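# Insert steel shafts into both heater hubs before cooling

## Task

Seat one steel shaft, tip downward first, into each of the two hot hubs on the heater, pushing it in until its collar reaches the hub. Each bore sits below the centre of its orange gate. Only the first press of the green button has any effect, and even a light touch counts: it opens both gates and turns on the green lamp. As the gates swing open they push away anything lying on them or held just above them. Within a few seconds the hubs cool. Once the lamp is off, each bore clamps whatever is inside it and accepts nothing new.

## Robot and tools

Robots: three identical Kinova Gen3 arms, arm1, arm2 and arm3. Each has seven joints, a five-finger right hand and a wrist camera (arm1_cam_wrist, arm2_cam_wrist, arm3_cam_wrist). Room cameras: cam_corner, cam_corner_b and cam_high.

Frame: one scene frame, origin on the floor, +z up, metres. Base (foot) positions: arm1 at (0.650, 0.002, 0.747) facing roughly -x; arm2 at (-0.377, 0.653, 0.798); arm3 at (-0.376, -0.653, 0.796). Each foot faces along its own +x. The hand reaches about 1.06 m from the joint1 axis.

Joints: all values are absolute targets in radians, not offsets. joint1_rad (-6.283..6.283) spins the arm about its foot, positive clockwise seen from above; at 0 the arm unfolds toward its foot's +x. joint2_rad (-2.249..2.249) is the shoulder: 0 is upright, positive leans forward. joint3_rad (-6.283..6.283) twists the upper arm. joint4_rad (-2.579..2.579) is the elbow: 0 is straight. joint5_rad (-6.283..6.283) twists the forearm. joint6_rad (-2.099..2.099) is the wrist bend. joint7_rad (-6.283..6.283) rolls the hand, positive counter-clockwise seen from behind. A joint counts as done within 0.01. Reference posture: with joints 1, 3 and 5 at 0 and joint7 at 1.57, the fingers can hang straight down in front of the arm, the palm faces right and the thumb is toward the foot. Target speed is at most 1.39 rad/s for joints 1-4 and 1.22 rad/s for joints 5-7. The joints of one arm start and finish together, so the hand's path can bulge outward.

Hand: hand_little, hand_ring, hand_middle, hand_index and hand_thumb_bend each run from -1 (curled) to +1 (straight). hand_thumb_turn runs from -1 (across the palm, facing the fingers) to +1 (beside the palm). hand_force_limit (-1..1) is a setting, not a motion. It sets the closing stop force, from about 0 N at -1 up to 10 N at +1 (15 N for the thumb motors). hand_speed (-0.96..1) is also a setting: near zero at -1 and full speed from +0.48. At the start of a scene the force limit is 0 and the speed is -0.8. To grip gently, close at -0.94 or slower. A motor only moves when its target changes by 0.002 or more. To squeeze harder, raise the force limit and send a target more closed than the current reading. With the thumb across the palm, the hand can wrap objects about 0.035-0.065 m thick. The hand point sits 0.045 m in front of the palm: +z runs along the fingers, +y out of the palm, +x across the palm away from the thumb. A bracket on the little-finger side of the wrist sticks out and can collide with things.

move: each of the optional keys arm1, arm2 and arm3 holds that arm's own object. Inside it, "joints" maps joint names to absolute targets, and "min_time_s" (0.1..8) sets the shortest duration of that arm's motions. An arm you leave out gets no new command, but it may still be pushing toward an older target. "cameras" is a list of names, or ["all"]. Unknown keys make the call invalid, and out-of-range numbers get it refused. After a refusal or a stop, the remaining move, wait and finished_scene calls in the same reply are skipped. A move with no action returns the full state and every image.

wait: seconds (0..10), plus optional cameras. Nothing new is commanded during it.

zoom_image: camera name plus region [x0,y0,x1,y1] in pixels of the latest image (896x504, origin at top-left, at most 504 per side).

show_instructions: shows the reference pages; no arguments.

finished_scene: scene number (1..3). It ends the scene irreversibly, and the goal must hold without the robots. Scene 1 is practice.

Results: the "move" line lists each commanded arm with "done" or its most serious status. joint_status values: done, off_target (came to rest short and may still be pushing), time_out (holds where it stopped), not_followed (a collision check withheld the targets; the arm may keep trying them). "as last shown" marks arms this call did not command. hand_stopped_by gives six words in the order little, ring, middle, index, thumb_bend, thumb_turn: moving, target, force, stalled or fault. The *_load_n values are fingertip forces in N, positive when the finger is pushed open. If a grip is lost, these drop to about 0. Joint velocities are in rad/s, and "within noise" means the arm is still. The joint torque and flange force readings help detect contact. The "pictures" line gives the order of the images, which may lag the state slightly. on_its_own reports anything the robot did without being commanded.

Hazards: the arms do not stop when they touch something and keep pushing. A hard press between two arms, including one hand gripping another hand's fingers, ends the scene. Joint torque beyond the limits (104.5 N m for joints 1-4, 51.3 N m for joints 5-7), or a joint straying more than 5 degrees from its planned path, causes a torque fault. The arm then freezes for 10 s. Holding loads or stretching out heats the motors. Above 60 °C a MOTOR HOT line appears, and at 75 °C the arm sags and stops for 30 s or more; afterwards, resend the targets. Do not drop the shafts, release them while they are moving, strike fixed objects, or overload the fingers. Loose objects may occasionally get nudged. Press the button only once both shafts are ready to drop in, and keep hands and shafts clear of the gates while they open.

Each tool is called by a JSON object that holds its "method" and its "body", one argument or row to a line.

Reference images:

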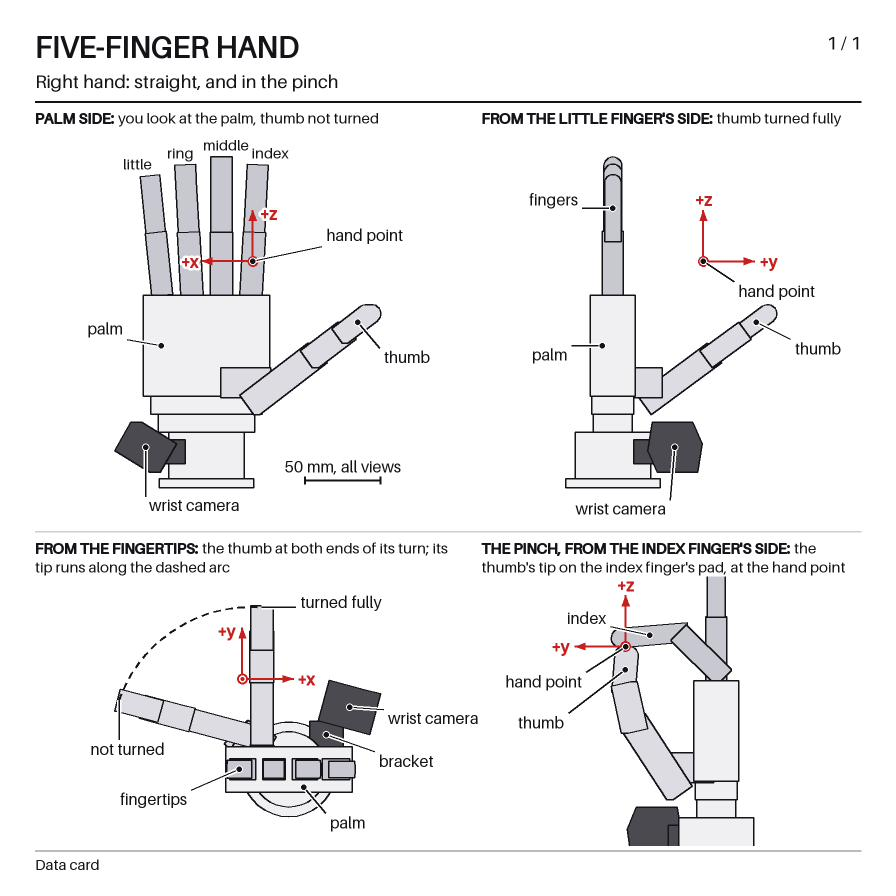

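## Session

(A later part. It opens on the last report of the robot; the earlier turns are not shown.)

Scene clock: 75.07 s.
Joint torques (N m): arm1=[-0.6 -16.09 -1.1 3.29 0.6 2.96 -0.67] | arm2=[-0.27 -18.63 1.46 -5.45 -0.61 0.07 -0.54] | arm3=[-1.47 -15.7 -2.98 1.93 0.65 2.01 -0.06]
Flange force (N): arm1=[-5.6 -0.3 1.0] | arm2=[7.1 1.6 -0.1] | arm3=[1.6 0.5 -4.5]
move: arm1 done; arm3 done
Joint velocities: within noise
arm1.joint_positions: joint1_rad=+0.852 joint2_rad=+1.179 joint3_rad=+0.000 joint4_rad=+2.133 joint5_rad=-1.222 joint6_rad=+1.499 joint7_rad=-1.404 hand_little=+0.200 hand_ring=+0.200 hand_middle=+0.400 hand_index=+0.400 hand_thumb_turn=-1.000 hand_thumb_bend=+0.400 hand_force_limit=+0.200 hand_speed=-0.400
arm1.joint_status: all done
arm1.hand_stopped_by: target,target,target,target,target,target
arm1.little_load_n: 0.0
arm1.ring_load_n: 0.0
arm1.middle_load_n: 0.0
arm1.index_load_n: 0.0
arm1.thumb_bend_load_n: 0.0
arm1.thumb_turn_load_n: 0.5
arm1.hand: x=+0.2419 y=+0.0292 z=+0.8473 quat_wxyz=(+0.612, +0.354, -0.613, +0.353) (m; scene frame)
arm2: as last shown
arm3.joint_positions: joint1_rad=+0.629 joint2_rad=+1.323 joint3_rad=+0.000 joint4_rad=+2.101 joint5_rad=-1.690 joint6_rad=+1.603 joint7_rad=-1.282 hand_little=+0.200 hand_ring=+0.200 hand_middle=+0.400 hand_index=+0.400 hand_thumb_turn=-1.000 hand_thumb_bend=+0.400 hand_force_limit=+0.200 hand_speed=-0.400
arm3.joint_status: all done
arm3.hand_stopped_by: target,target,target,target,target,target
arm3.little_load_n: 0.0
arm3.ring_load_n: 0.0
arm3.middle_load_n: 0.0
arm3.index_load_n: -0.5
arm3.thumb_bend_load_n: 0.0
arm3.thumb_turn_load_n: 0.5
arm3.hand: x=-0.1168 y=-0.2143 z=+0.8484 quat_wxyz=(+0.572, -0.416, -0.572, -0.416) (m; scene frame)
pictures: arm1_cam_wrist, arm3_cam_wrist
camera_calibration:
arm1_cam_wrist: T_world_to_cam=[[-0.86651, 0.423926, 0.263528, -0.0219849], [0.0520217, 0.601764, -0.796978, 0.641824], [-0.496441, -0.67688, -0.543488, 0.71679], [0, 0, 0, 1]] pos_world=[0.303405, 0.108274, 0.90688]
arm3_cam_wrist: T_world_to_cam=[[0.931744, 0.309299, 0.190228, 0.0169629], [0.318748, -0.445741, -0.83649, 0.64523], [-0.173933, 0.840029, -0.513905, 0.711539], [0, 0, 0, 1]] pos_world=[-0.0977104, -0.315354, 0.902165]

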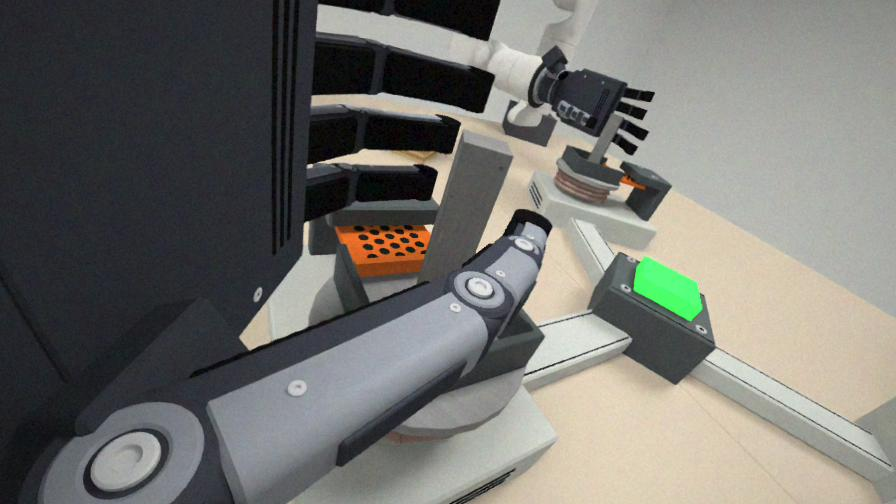

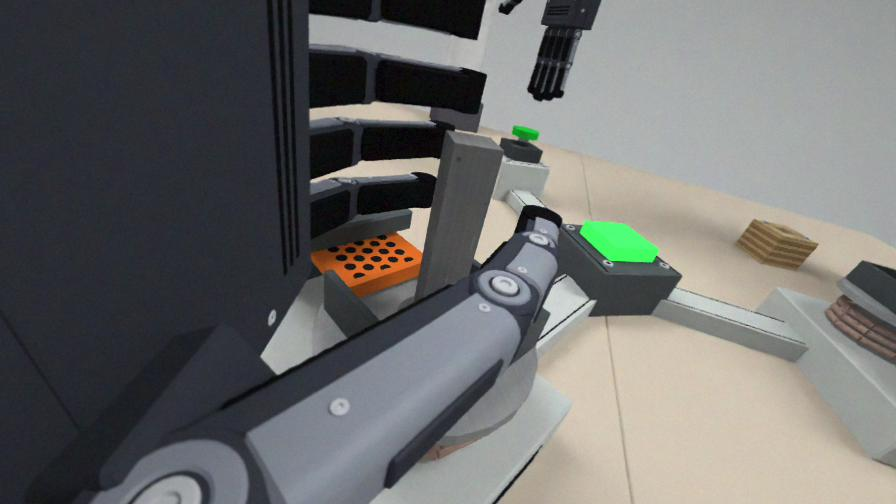

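{"method": "zoom_image", "body": {
  "camera": "arm1_cam_wrist",
  "region": [530, 90, 680, 240]
}}

{"method": "move", "body": {
  "arm1": {"joints": {"hand_speed": 0.2, "hand_index": 1, "hand_middle": 1, "hand_ring": 1, "hand_little": 1, "hand_thumb_bend": 1}},
  "arm3": {"joints": {"hand_speed": 0.2, "hand_index": 1, "hand_middle": 1, "hand_ring": 1, "hand_little": 1, "hand_thumb_bend": 1}},
  "cameras": ["arm1_cam_wrist","arm3_cam_wrist","cam_corner"]
}}

{"method": "zoom_image", "body": {
  "camera": "arm1_cam_wrist",
  "region": [320, 120, 560, 340]
}}

{"method": "zoom_image", "body": {
  "camera": "arm3_cam_wrist",
  "region": [320, 120, 560, 360]
}}

Scaled by 3.360.

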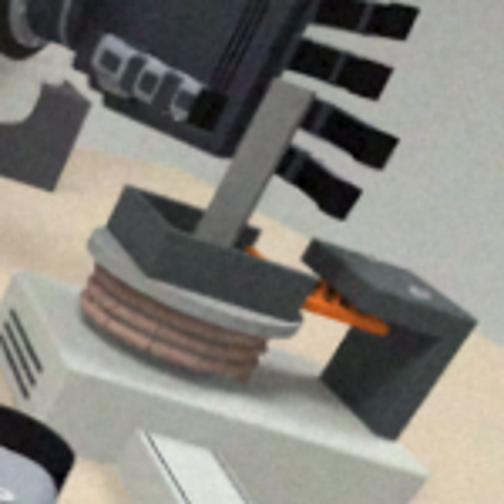

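Scene clock: 76.53 s.
Joint torques (N m): arm1=[-0.59 -16.04 -1.06 3.24 0.6 2.97 -0.65] | arm2=[-0.29 -18.62 1.46 -5.52 -0.61 0.07 -0.56] | arm3=[-1.45 -15.68 -3.02 1.92 0.63 2 -0.08]
Flange force (N): arm1=[-5.4 -0.4 1.1] | arm2=[6.8 1.7 -0.1] | arm3=[1.7 0.4 -4.6]
move: arm1 done; arm3 done
Joint velocities: within noise
arm1.joint_positions: joint1_rad=+0.852 joint2_rad=+1.179 joint3_rad=+0.000 joint4_rad=+2.133 joint5_rad=-1.222 joint6_rad=+1.499 joint7_rad=-1.404 hand_little=+1.000 hand_ring=+1.000 hand_middle=+1.000 hand_index=+1.000 hand_thumb_turn=-1.000 hand_thumb_bend=+1.000 hand_force_limit=+0.200 hand_speed=+0.200
arm1.joint_status: all done
arm1.hand_stopped_by: target,target,target,target,target,target
arm1.little_load_n: 0.0
arm1.ring_load_n: 0.0
arm1.middle_load_n: 0.0
arm1.index_load_n: 0.0
arm1.thumb_bend_load_n: 0.0
arm1.thumb_turn_load_n: 0.0
arm1.hand: x=+0.2419 y=+0.0291 z=+0.8473 quat_wxyz=(+0.612, +0.354, -0.613, +0.353) (m; scene frame)
arm2: as last shown
arm3.joint_positions: joint1_rad=+0.629 joint2_rad=+1.323 joint3_rad=+0.000 joint4_rad=+2.101 joint5_rad=-1.690 joint6_rad=+1.603 joint7_rad=-1.282 hand_little=+1.000 hand_ring=+1.000 hand_middle=+1.000 hand_index=+1.000 hand_thumb_turn=-1.000 hand_thumb_bend=+1.000 hand_force_limit=+0.200 hand_speed=+0.200
arm3.joint_status: all done
arm3.hand_stopped_by: target,target,target,target,target,target
arm3.little_load_n: 0.0
arm3.ring_load_n: 0.0
arm3.middle_load_n: 0.0
arm3.index_load_n: 0.0
arm3.thumb_bend_load_n: 0.0
arm3.thumb_turn_load_n: 0.5
arm3.hand: x=-0.1168 y=-0.2143 z=+0.8484 quat_wxyz=(+0.572, -0.416, -0.572, -0.416) (m; scene frame)
pictures: arm1_cam_wrist, arm3_cam_wrist, cam_corner
camera_calibration:
arm1_cam_wrist: T_world_to_cam=[[-0.866536, 0.423844, 0.263574, -0.0220098], [0.051917, 0.601761, -0.796987, 0.641865], [-0.496407, -0.676934, -0.543452, 0.716753], [0, 0, 0, 1]] pos_world=[0.303405, 0.108274, 0.90688]
arm3_cam_wrist: T_world_to_cam=[[0.931739, 0.309325, 0.190212, 0.0169847], [0.318755, -0.445779, -0.836467, 0.645198], [-0.173947, 0.84, -0.513948, 0.711567], [0, 0, 0, 1]] pos_world=[-0.0977104, -0.315354, 0.902165]

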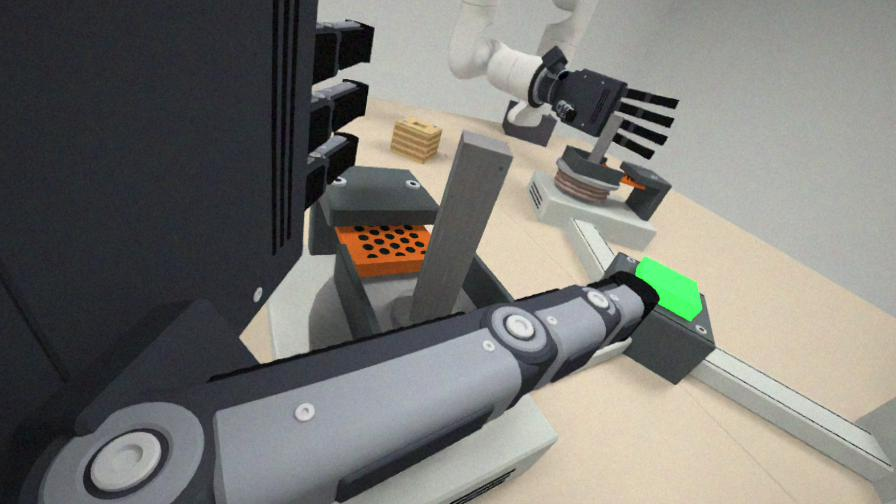

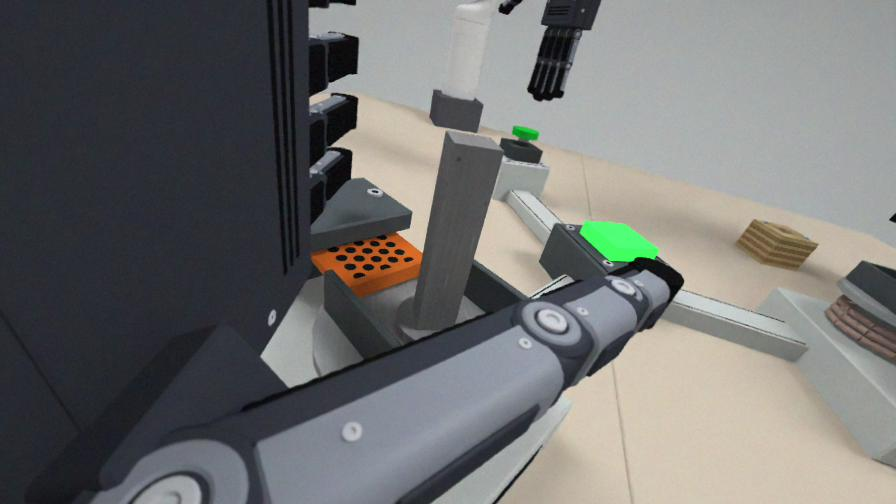

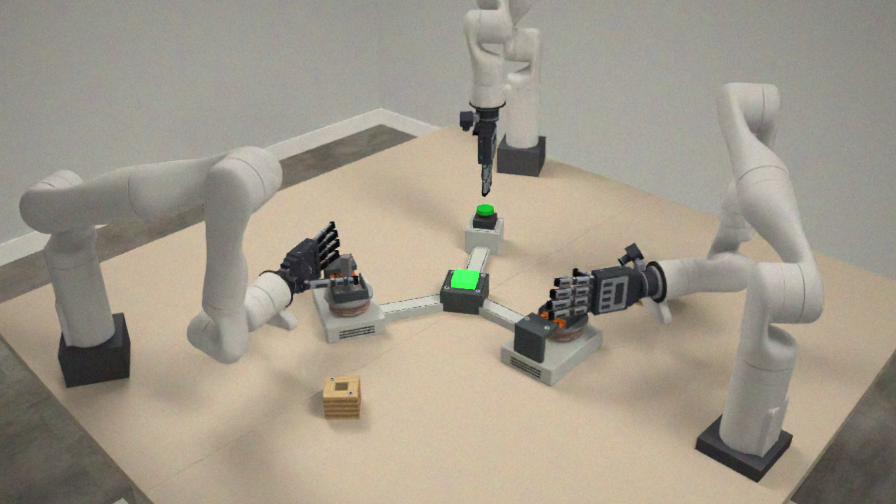

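Scaled by 2.100.

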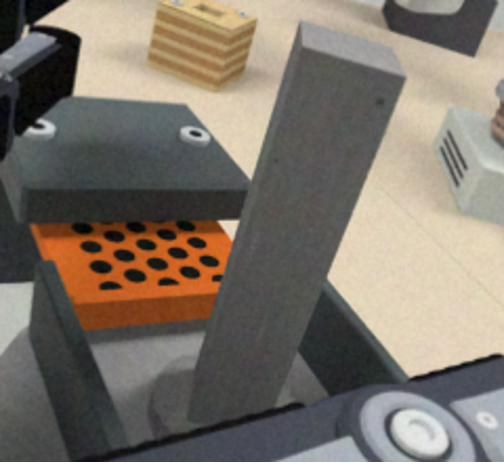

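Scaled by 2.100.

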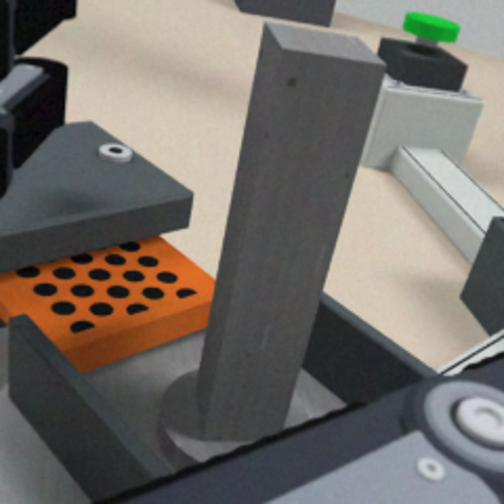

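{"method": "wait", "body": {
  "seconds": 4.5,
  "cameras": ["cam_corner"]
}}

Scene clock: 81.27 s.
Joint torques (N m): arm1=[-0.61 -16.09 -1.08 3.31 0.59 2.96 -0.64] | arm2=[-0.28 -18.7 1.45 -5.54 -0.63 0.09 -0.52] | arm3=[-1.48 -15.65 -2.95 1.94 0.65 2.02 -0.08]
Flange force (N): arm1=[-5.6 -0.2 0.9] | arm2=[6.9 1.6 0.1] | arm3=[1.7 0.4 -4.5]
Joint velocities: within noise
arm1.joint_positions: joint1_rad=+0.852 joint2_rad=+1.179 joint3_rad=+0.000 joint4_rad=+2.133 joint5_rad=-1.222 joint6_rad=+1.499 joint7_rad=-1.404 hand_little=+1.000 hand_ring=+1.000 hand_middle=+1.000 hand_index=+1.000 hand_thumb_turn=-1.000 hand_thumb_bend=+1.000 hand_force_limit=+0.200 hand_speed=+0.200
arm1.joint_status: all done
arm1.hand_stopped_by: target,target,target,target,target,target
arm1.little_load_n: 0.0
arm1.ring_load_n: 0.0
arm1.middle_load_n: 0.0
arm1.index_load_n: 0.0
arm1.thumb_bend_load_n: 0.0
arm1.thumb_turn_load_n: 0.0
arm1.hand: x=+0.2419 y=+0.0291 z=+0.8473 quat_wxyz=(+0.612, +0.354, -0.613, +0.353) (m; scene frame)
arm2.joint_positions: joint1_rad=-0.074 joint2_rad=+0.580 joint3_rad=+0.000 joint4_rad=+1.568 joint5_rad=+0.000 joint6_rad=+0.994 joint7_rad=+1.571 hand_little=+1.000 hand_ring=+1.000 hand_middle=+1.000 hand_index=+1.000 hand_thumb_turn=+1.000 hand_thumb_bend=+1.000 hand_force_limit=+0.000 hand_speed=-0.800
arm2.joint_status: not commanded
arm2.hand_stopped_by: target,target,target,target,target,target
arm2.little_load_n: 0.0
arm2.ring_load_n: 0.0
arm2.middle_load_n: 0.0
arm2.index_load_n: 0.0
arm2.thumb_bend_load_n: -0.5
arm2.thumb_turn_load_n: 0.0
arm2.hand: x=-0.1976 y=+0.2153 z=+0.9351 quat_wxyz=(-0.006, +0.878, -0.479, -0.003) (m; scene frame)
arm3.joint_positions: joint1_rad=+0.629 joint2_rad=+1.323 joint3_rad=+0.000 joint4_rad=+2.101 joint5_rad=-1.690 joint6_rad=+1.603 joint7_rad=-1.282 hand_little=+1.000 hand_ring=+1.000 hand_middle=+1.000 hand_index=+1.000 hand_thumb_turn=-1.000 hand_thumb_bend=+1.000 hand_force_limit=+0.200 hand_speed=+0.200
arm3.joint_status: all done
arm3.hand_stopped_by: target,target,target,target,target,target
arm3.little_load_n: 0.0
arm3.ring_load_n: 0.0
arm3.middle_load_n: 0.0
arm3.index_load_n: 0.0
arm3.thumb_bend_load_n: 0.0
arm3.thumb_turn_load_n: 0.5
arm3.hand: x=-0.1168 y=-0.2143 z=+0.8484 quat_wxyz=(+0.572, -0.416, -0.572, -0.416) (m; scene frame)
wait: 4.50 s; at rest by 0.03 s
pictures: cam_corner

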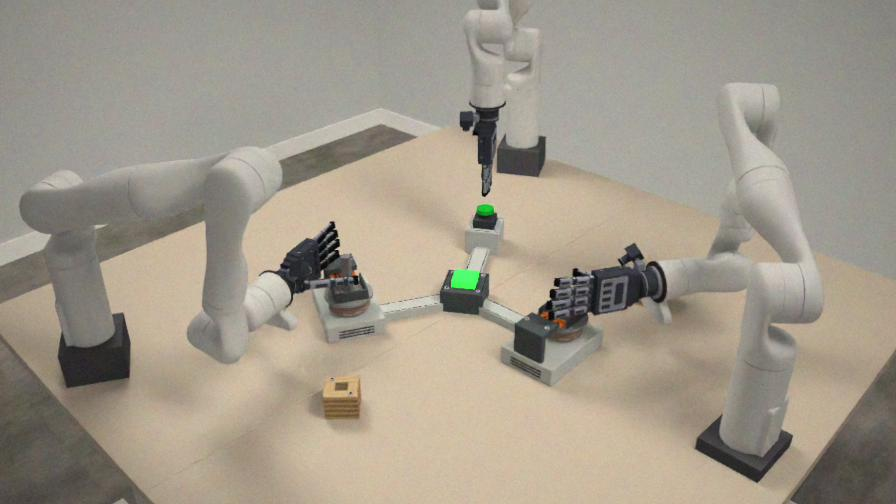

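{"method": "wait", "body": {
  "seconds": 1.2,
  "cameras": ["cam_corner"]
}}

Scene clock: 82.93 s.
Joint torques (N m): arm1=[-0.61 -16.14 -1.01 3.24 0.57 3.05 -0.65] | arm2=[-0.32 -18.65 1.53 -5.47 -0.6 0.15 -0.53] | arm3=[-1.44 -15.68 -2.95 1.94 0.63 2.01 -0.08]
Flange force (N): arm1=[-5.7 -0.5 1.2] | arm2=[6.9 1.7 0.1] | arm3=[1.7 0.4 -4.5]
Joint velocities: within noise
arm1.joint_positions: joint1_rad=+0.852 joint2_rad=+1.179 joint3_rad=+0.000 joint4_rad=+2.133 joint5_rad=-1.222 joint6_rad=+1.499 joint7_rad=-1.404 hand_little=+1.000 hand_ring=+1.000 hand_middle=+1.000 hand_index=+1.000 hand_thumb_turn=-1.000 hand_thumb_bend=+1.000 hand_force_limit=+0.200 hand_speed=+0.200
arm1.joint_status: all done
arm1.hand_stopped_by: target,target,target,target,target,target
arm1.little_load_n: 0.0
arm1.ring_load_n: 0.0
arm1.middle_load_n: 0.0
arm1.index_load_n: 0.0
arm1.thumb_bend_load_n: 0.0
arm1.thumb_turn_load_n: 0.0
arm1.hand: x=+0.2419 y=+0.0291 z=+0.8473 quat_wxyz=(+0.612, +0.354, -0.613, +0.353) (m; scene frame)
arm2.joint_positions: joint1_rad=-0.074 joint2_rad=+0.580 joint3_rad=+0.000 joint4_rad=+1.568 joint5_rad=+0.000 joint6_rad=+0.994 joint7_rad=+1.571 hand_little=+1.000 hand_ring=+1.000 hand_middle=+1.000 hand_index=+1.000 hand_thumb_turn=+1.000 hand_thumb_bend=+1.000 hand_force_limit=+0.000 hand_speed=-0.800
arm2.joint_status: not commanded
arm2.hand_stopped_by: target,target,target,target,target,target
arm2.little_load_n: 0.0
arm2.ring_load_n: 0.0
arm2.middle_load_n: 0.0
arm2.index_load_n: 0.0
arm2.thumb_bend_load_n: 0.0
arm2.thumb_turn_load_n: 0.0
arm2.hand: x=-0.1976 y=+0.2153 z=+0.9351 quat_wxyz=(-0.006, +0.878, -0.479, -0.003) (m; scene frame)
arm3.joint_positions: joint1_rad=+0.629 joint2_rad=+1.323 joint3_rad=+0.000 joint4_rad=+2.101 joint5_rad=-1.690 joint6_rad=+1.603 joint7_rad=-1.282 hand_little=+1.000 hand_ring=+1.000 hand_middle=+1.000 hand_index=+1.000 hand_thumb_turn=-1.000 hand_thumb_bend=+1.000 hand_force_limit=+0.200 hand_speed=+0.200
arm3.joint_status: all done
arm3.hand_stopped_by: target,target,target,target,target,target
arm3.little_load_n: 0.0
arm3.ring_load_n: 0.0
arm3.middle_load_n: 0.0
arm3.index_load_n: 0.0
arm3.thumb_bend_load_n: 0.0
arm3.thumb_turn_load_n: 0.0
arm3.hand: x=-0.1168 y=-0.2143 z=+0.8484 quat_wxyz=(+0.572, -0.416, -0.572, -0.416) (m; scene frame)
wait: 1.20 s; at rest from the start
pictures: cam_corner

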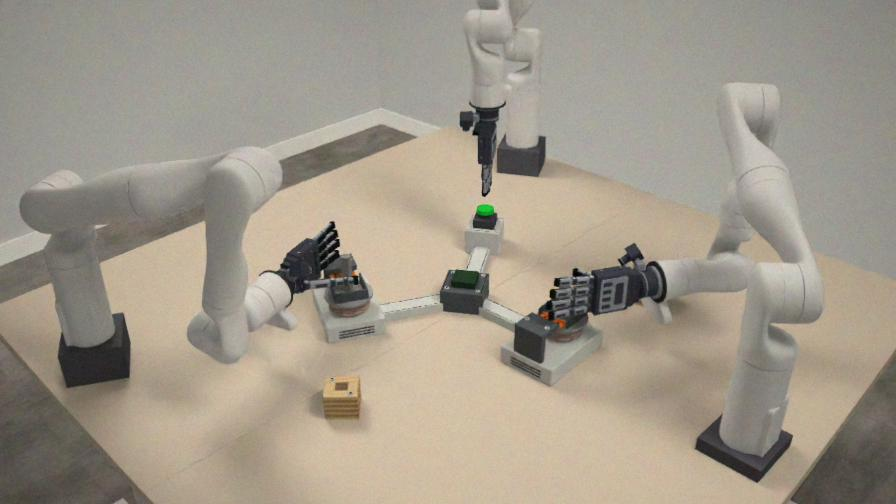

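Lamp out. Lift both hands straight up.

{"method": "move", "body": {
  "arm1": {"joints": {"joint1_rad": 0.8501, "joint2_rad": 1.0302, "joint4_rad": 2.1936, "joint5_rad": -1.2186, "joint6_rad": 1.5301, "joint7_rad": -1.4868}, "min_time_s": 1.4},
  "arm3": {"joints": {"joint1_rad": 0.6281, "joint2_rad": 1.1813, "joint4_rad": 2.1831, "joint5_rad": -1.6922, "joint6_rad": 1.5960, "joint7_rad": -1.3410}, "min_time_s": 1.4},
  "cameras": []
}}

{"method": "move", "body": {
  "arm1": {"joints": {"joint1_rad": 0.8487, "joint2_rad": 0.8820, "joint4_rad": 2.2293, "joint5_rad": -1.2176, "joint6_rad": 1.5691, "joint7_rad": -1.5924}, "min_time_s": 1.1},
  "arm3": {"joints": {"joint1_rad": 0.6275, "joint2_rad": 1.0355, "joint4_rad": 2.2419, "joint5_rad": -1.6944, "joint6_rad": 1.5854, "joint7_rad": -1.4274}, "min_time_s": 1.1},
  "cameras": ["cam_corner"]
}}

{"method": "zoom_image", "body": {
  "camera": "cam_corner",
  "region": [500, 240, 620, 370]
}}

{"method": "zoom_image", "body": {
  "camera": "cam_corner",
  "region": [300, 220, 400, 350]
}}

Scene clock: 85.33 s.
Joint torques (N m): arm1=[-0.66 -15.61 -0.9 2.56 0.38 2.98 -0.66] | arm2=[-0.32 -18.67 1.49 -5.45 -0.6 0.15 -0.5] | arm3=[-1.46 -15.33 -2.88 1.46 0.5 2.06 -0.09]
Flange force (N): arm1=[-5.9 0.0 0.7] | arm2=[7.1 1.6 0.1] | arm3=[1.7 0.3 -4.6]
move: arm1 done; arm3 done
Joint velocities: within noise
arm1.joint_positions: joint1_rad=+0.850 joint2_rad=+1.030 joint3_rad=+0.000 joint4_rad=+2.194 joint5_rad=-1.219 joint6_rad=+1.530 joint7_rad=-1.487 hand_little=+1.000 hand_ring=+1.000 hand_middle=+1.000 hand_index=+1.000 hand_thumb_turn=-1.000 hand_thumb_bend=+1.000 hand_force_limit=+0.200 hand_speed=+0.200
arm1.joint_status: all done
arm1.hand_stopped_by: target,target,target,target,target,target
arm1.little_load_n: 0.0
arm1.ring_load_n: -0.5
arm1.middle_load_n: 0.0
arm1.index_load_n: 0.0
arm1.thumb_bend_load_n: 0.0
arm1.thumb_turn_load_n: 0.0
arm1.hand: x=+0.2419 y=+0.0291 z=+0.8998 quat_wxyz=(+0.612, +0.354, -0.613, +0.353) (m; scene frame)
arm2: as last shown
arm3.joint_positions: joint1_rad=+0.628 joint2_rad=+1.181 joint3_rad=+0.000 joint4_rad=+2.183 joint5_rad=-1.692 joint6_rad=+1.596 joint7_rad=-1.341 hand_little=+1.000 hand_ring=+1.000 hand_middle=+1.000 hand_index=+1.000 hand_thumb_turn=-1.000 hand_thumb_bend=+1.000 hand_force_limit=+0.200 hand_speed=+0.200
arm3.joint_status: all done
arm3.hand_stopped_by: target,target,target,target,target,target
arm3.little_load_n: 0.0
arm3.ring_load_n: 0.0
arm3.middle_load_n: 0.0
arm3.index_load_n: 0.0
arm3.thumb_bend_load_n: 0.0
arm3.thumb_turn_load_n: 0.5
arm3.hand: x=-0.1168 y=-0.2143 z=+0.9001 quat_wxyz=(+0.572, -0.416, -0.572, -0.416) (m; scene frame)
pictures: none
No camera images: "cameras" was empty.

Scene clock: 86.77 s.
Joint torques (N m): arm1=[-0.67 -14.89 -0.83 1.69 0.11 2.99 -0.65] | arm2=[-0.25 -18.58 1.5 -5.5 -0.66 0.1 -0.53] | arm3=[-1.46 -14.86 -2.73 0.71 0.33 2.09 -0.08]
Flange force (N): arm1=[-5.9 0.6 0.1] | arm2=[6.8 1.6 0.0] | arm3=[1.7 0.0 -4.6]
move: arm1 done; arm3 done
Joint velocities: within noise
arm1.joint_positions: joint1_rad=+0.849 joint2_rad=+0.882 joint3_rad=+0.000 joint4_rad=+2.229 joint5_rad=-1.218 joint6_rad=+1.569 joint7_rad=-1.592 hand_little=+1.000 hand_ring=+1.000 hand_middle=+1.000 hand_index=+1.000 hand_thumb_turn=-1.000 hand_thumb_bend=+1.000 hand_force_limit=+0.200 hand_speed=+0.200
arm1.joint_status: all done
arm1.hand_stopped_by: target,target,target,target,target,target
arm1.little_load_n: 0.0
arm1.ring_load_n: 0.0
arm1.middle_load_n: 0.0
arm1.index_load_n: 0.0
arm1.thumb_bend_load_n: 0.0
arm1.thumb_turn_load_n: 0.0
arm1.hand: x=+0.2419 y=+0.0289 z=+0.9498 quat_wxyz=(+0.612, +0.354, -0.613, +0.353) (m; scene frame)
arm2: as last shown
arm2.thumb_turn_load_n: -0.5
arm3.joint_positions: joint1_rad=+0.628 joint2_rad=+1.035 joint3_rad=+0.000 joint4_rad=+2.242 joint5_rad=-1.694 joint6_rad=+1.585 joint7_rad=-1.427 hand_little=+1.000 hand_ring=+1.000 hand_middle=+1.000 hand_index=+1.000 hand_thumb_turn=-1.000 hand_thumb_bend=+1.000 hand_force_limit=+0.200 hand_speed=+0.200
arm3.joint_status: all done
arm3.hand_stopped_by: target,target,target,target,target,target
arm3.little_load_n: 0.0
arm3.ring_load_n: 0.0
arm3.middle_load_n: 0.0
arm3.index_load_n: 0.0
arm3.thumb_bend_load_n: 0.0
arm3.thumb_turn_load_n: 0.0
arm3.hand: x=-0.1168 y=-0.2143 z=+0.9500 quat_wxyz=(+0.572, -0.416, -0.572, -0.415) (m; scene frame)
pictures: cam_corner

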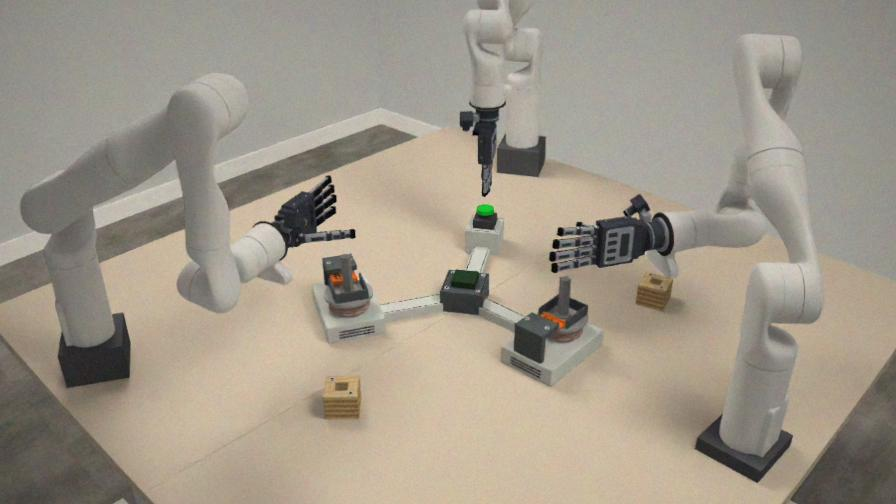

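Scaled by 3.877.

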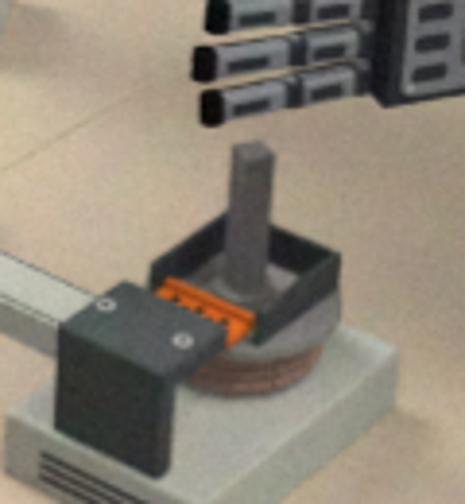

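Scaled by 3.877.

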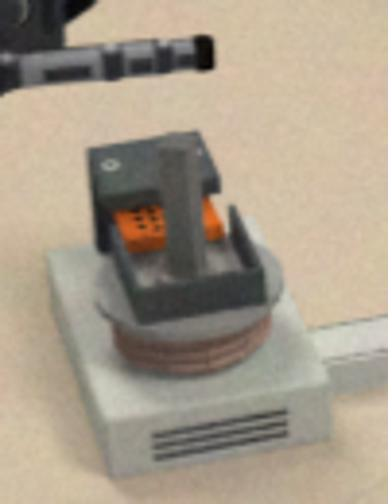

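{"method": "finished_scene", "body": {
  "scene": 3
}}

The scene is finished: the task was done.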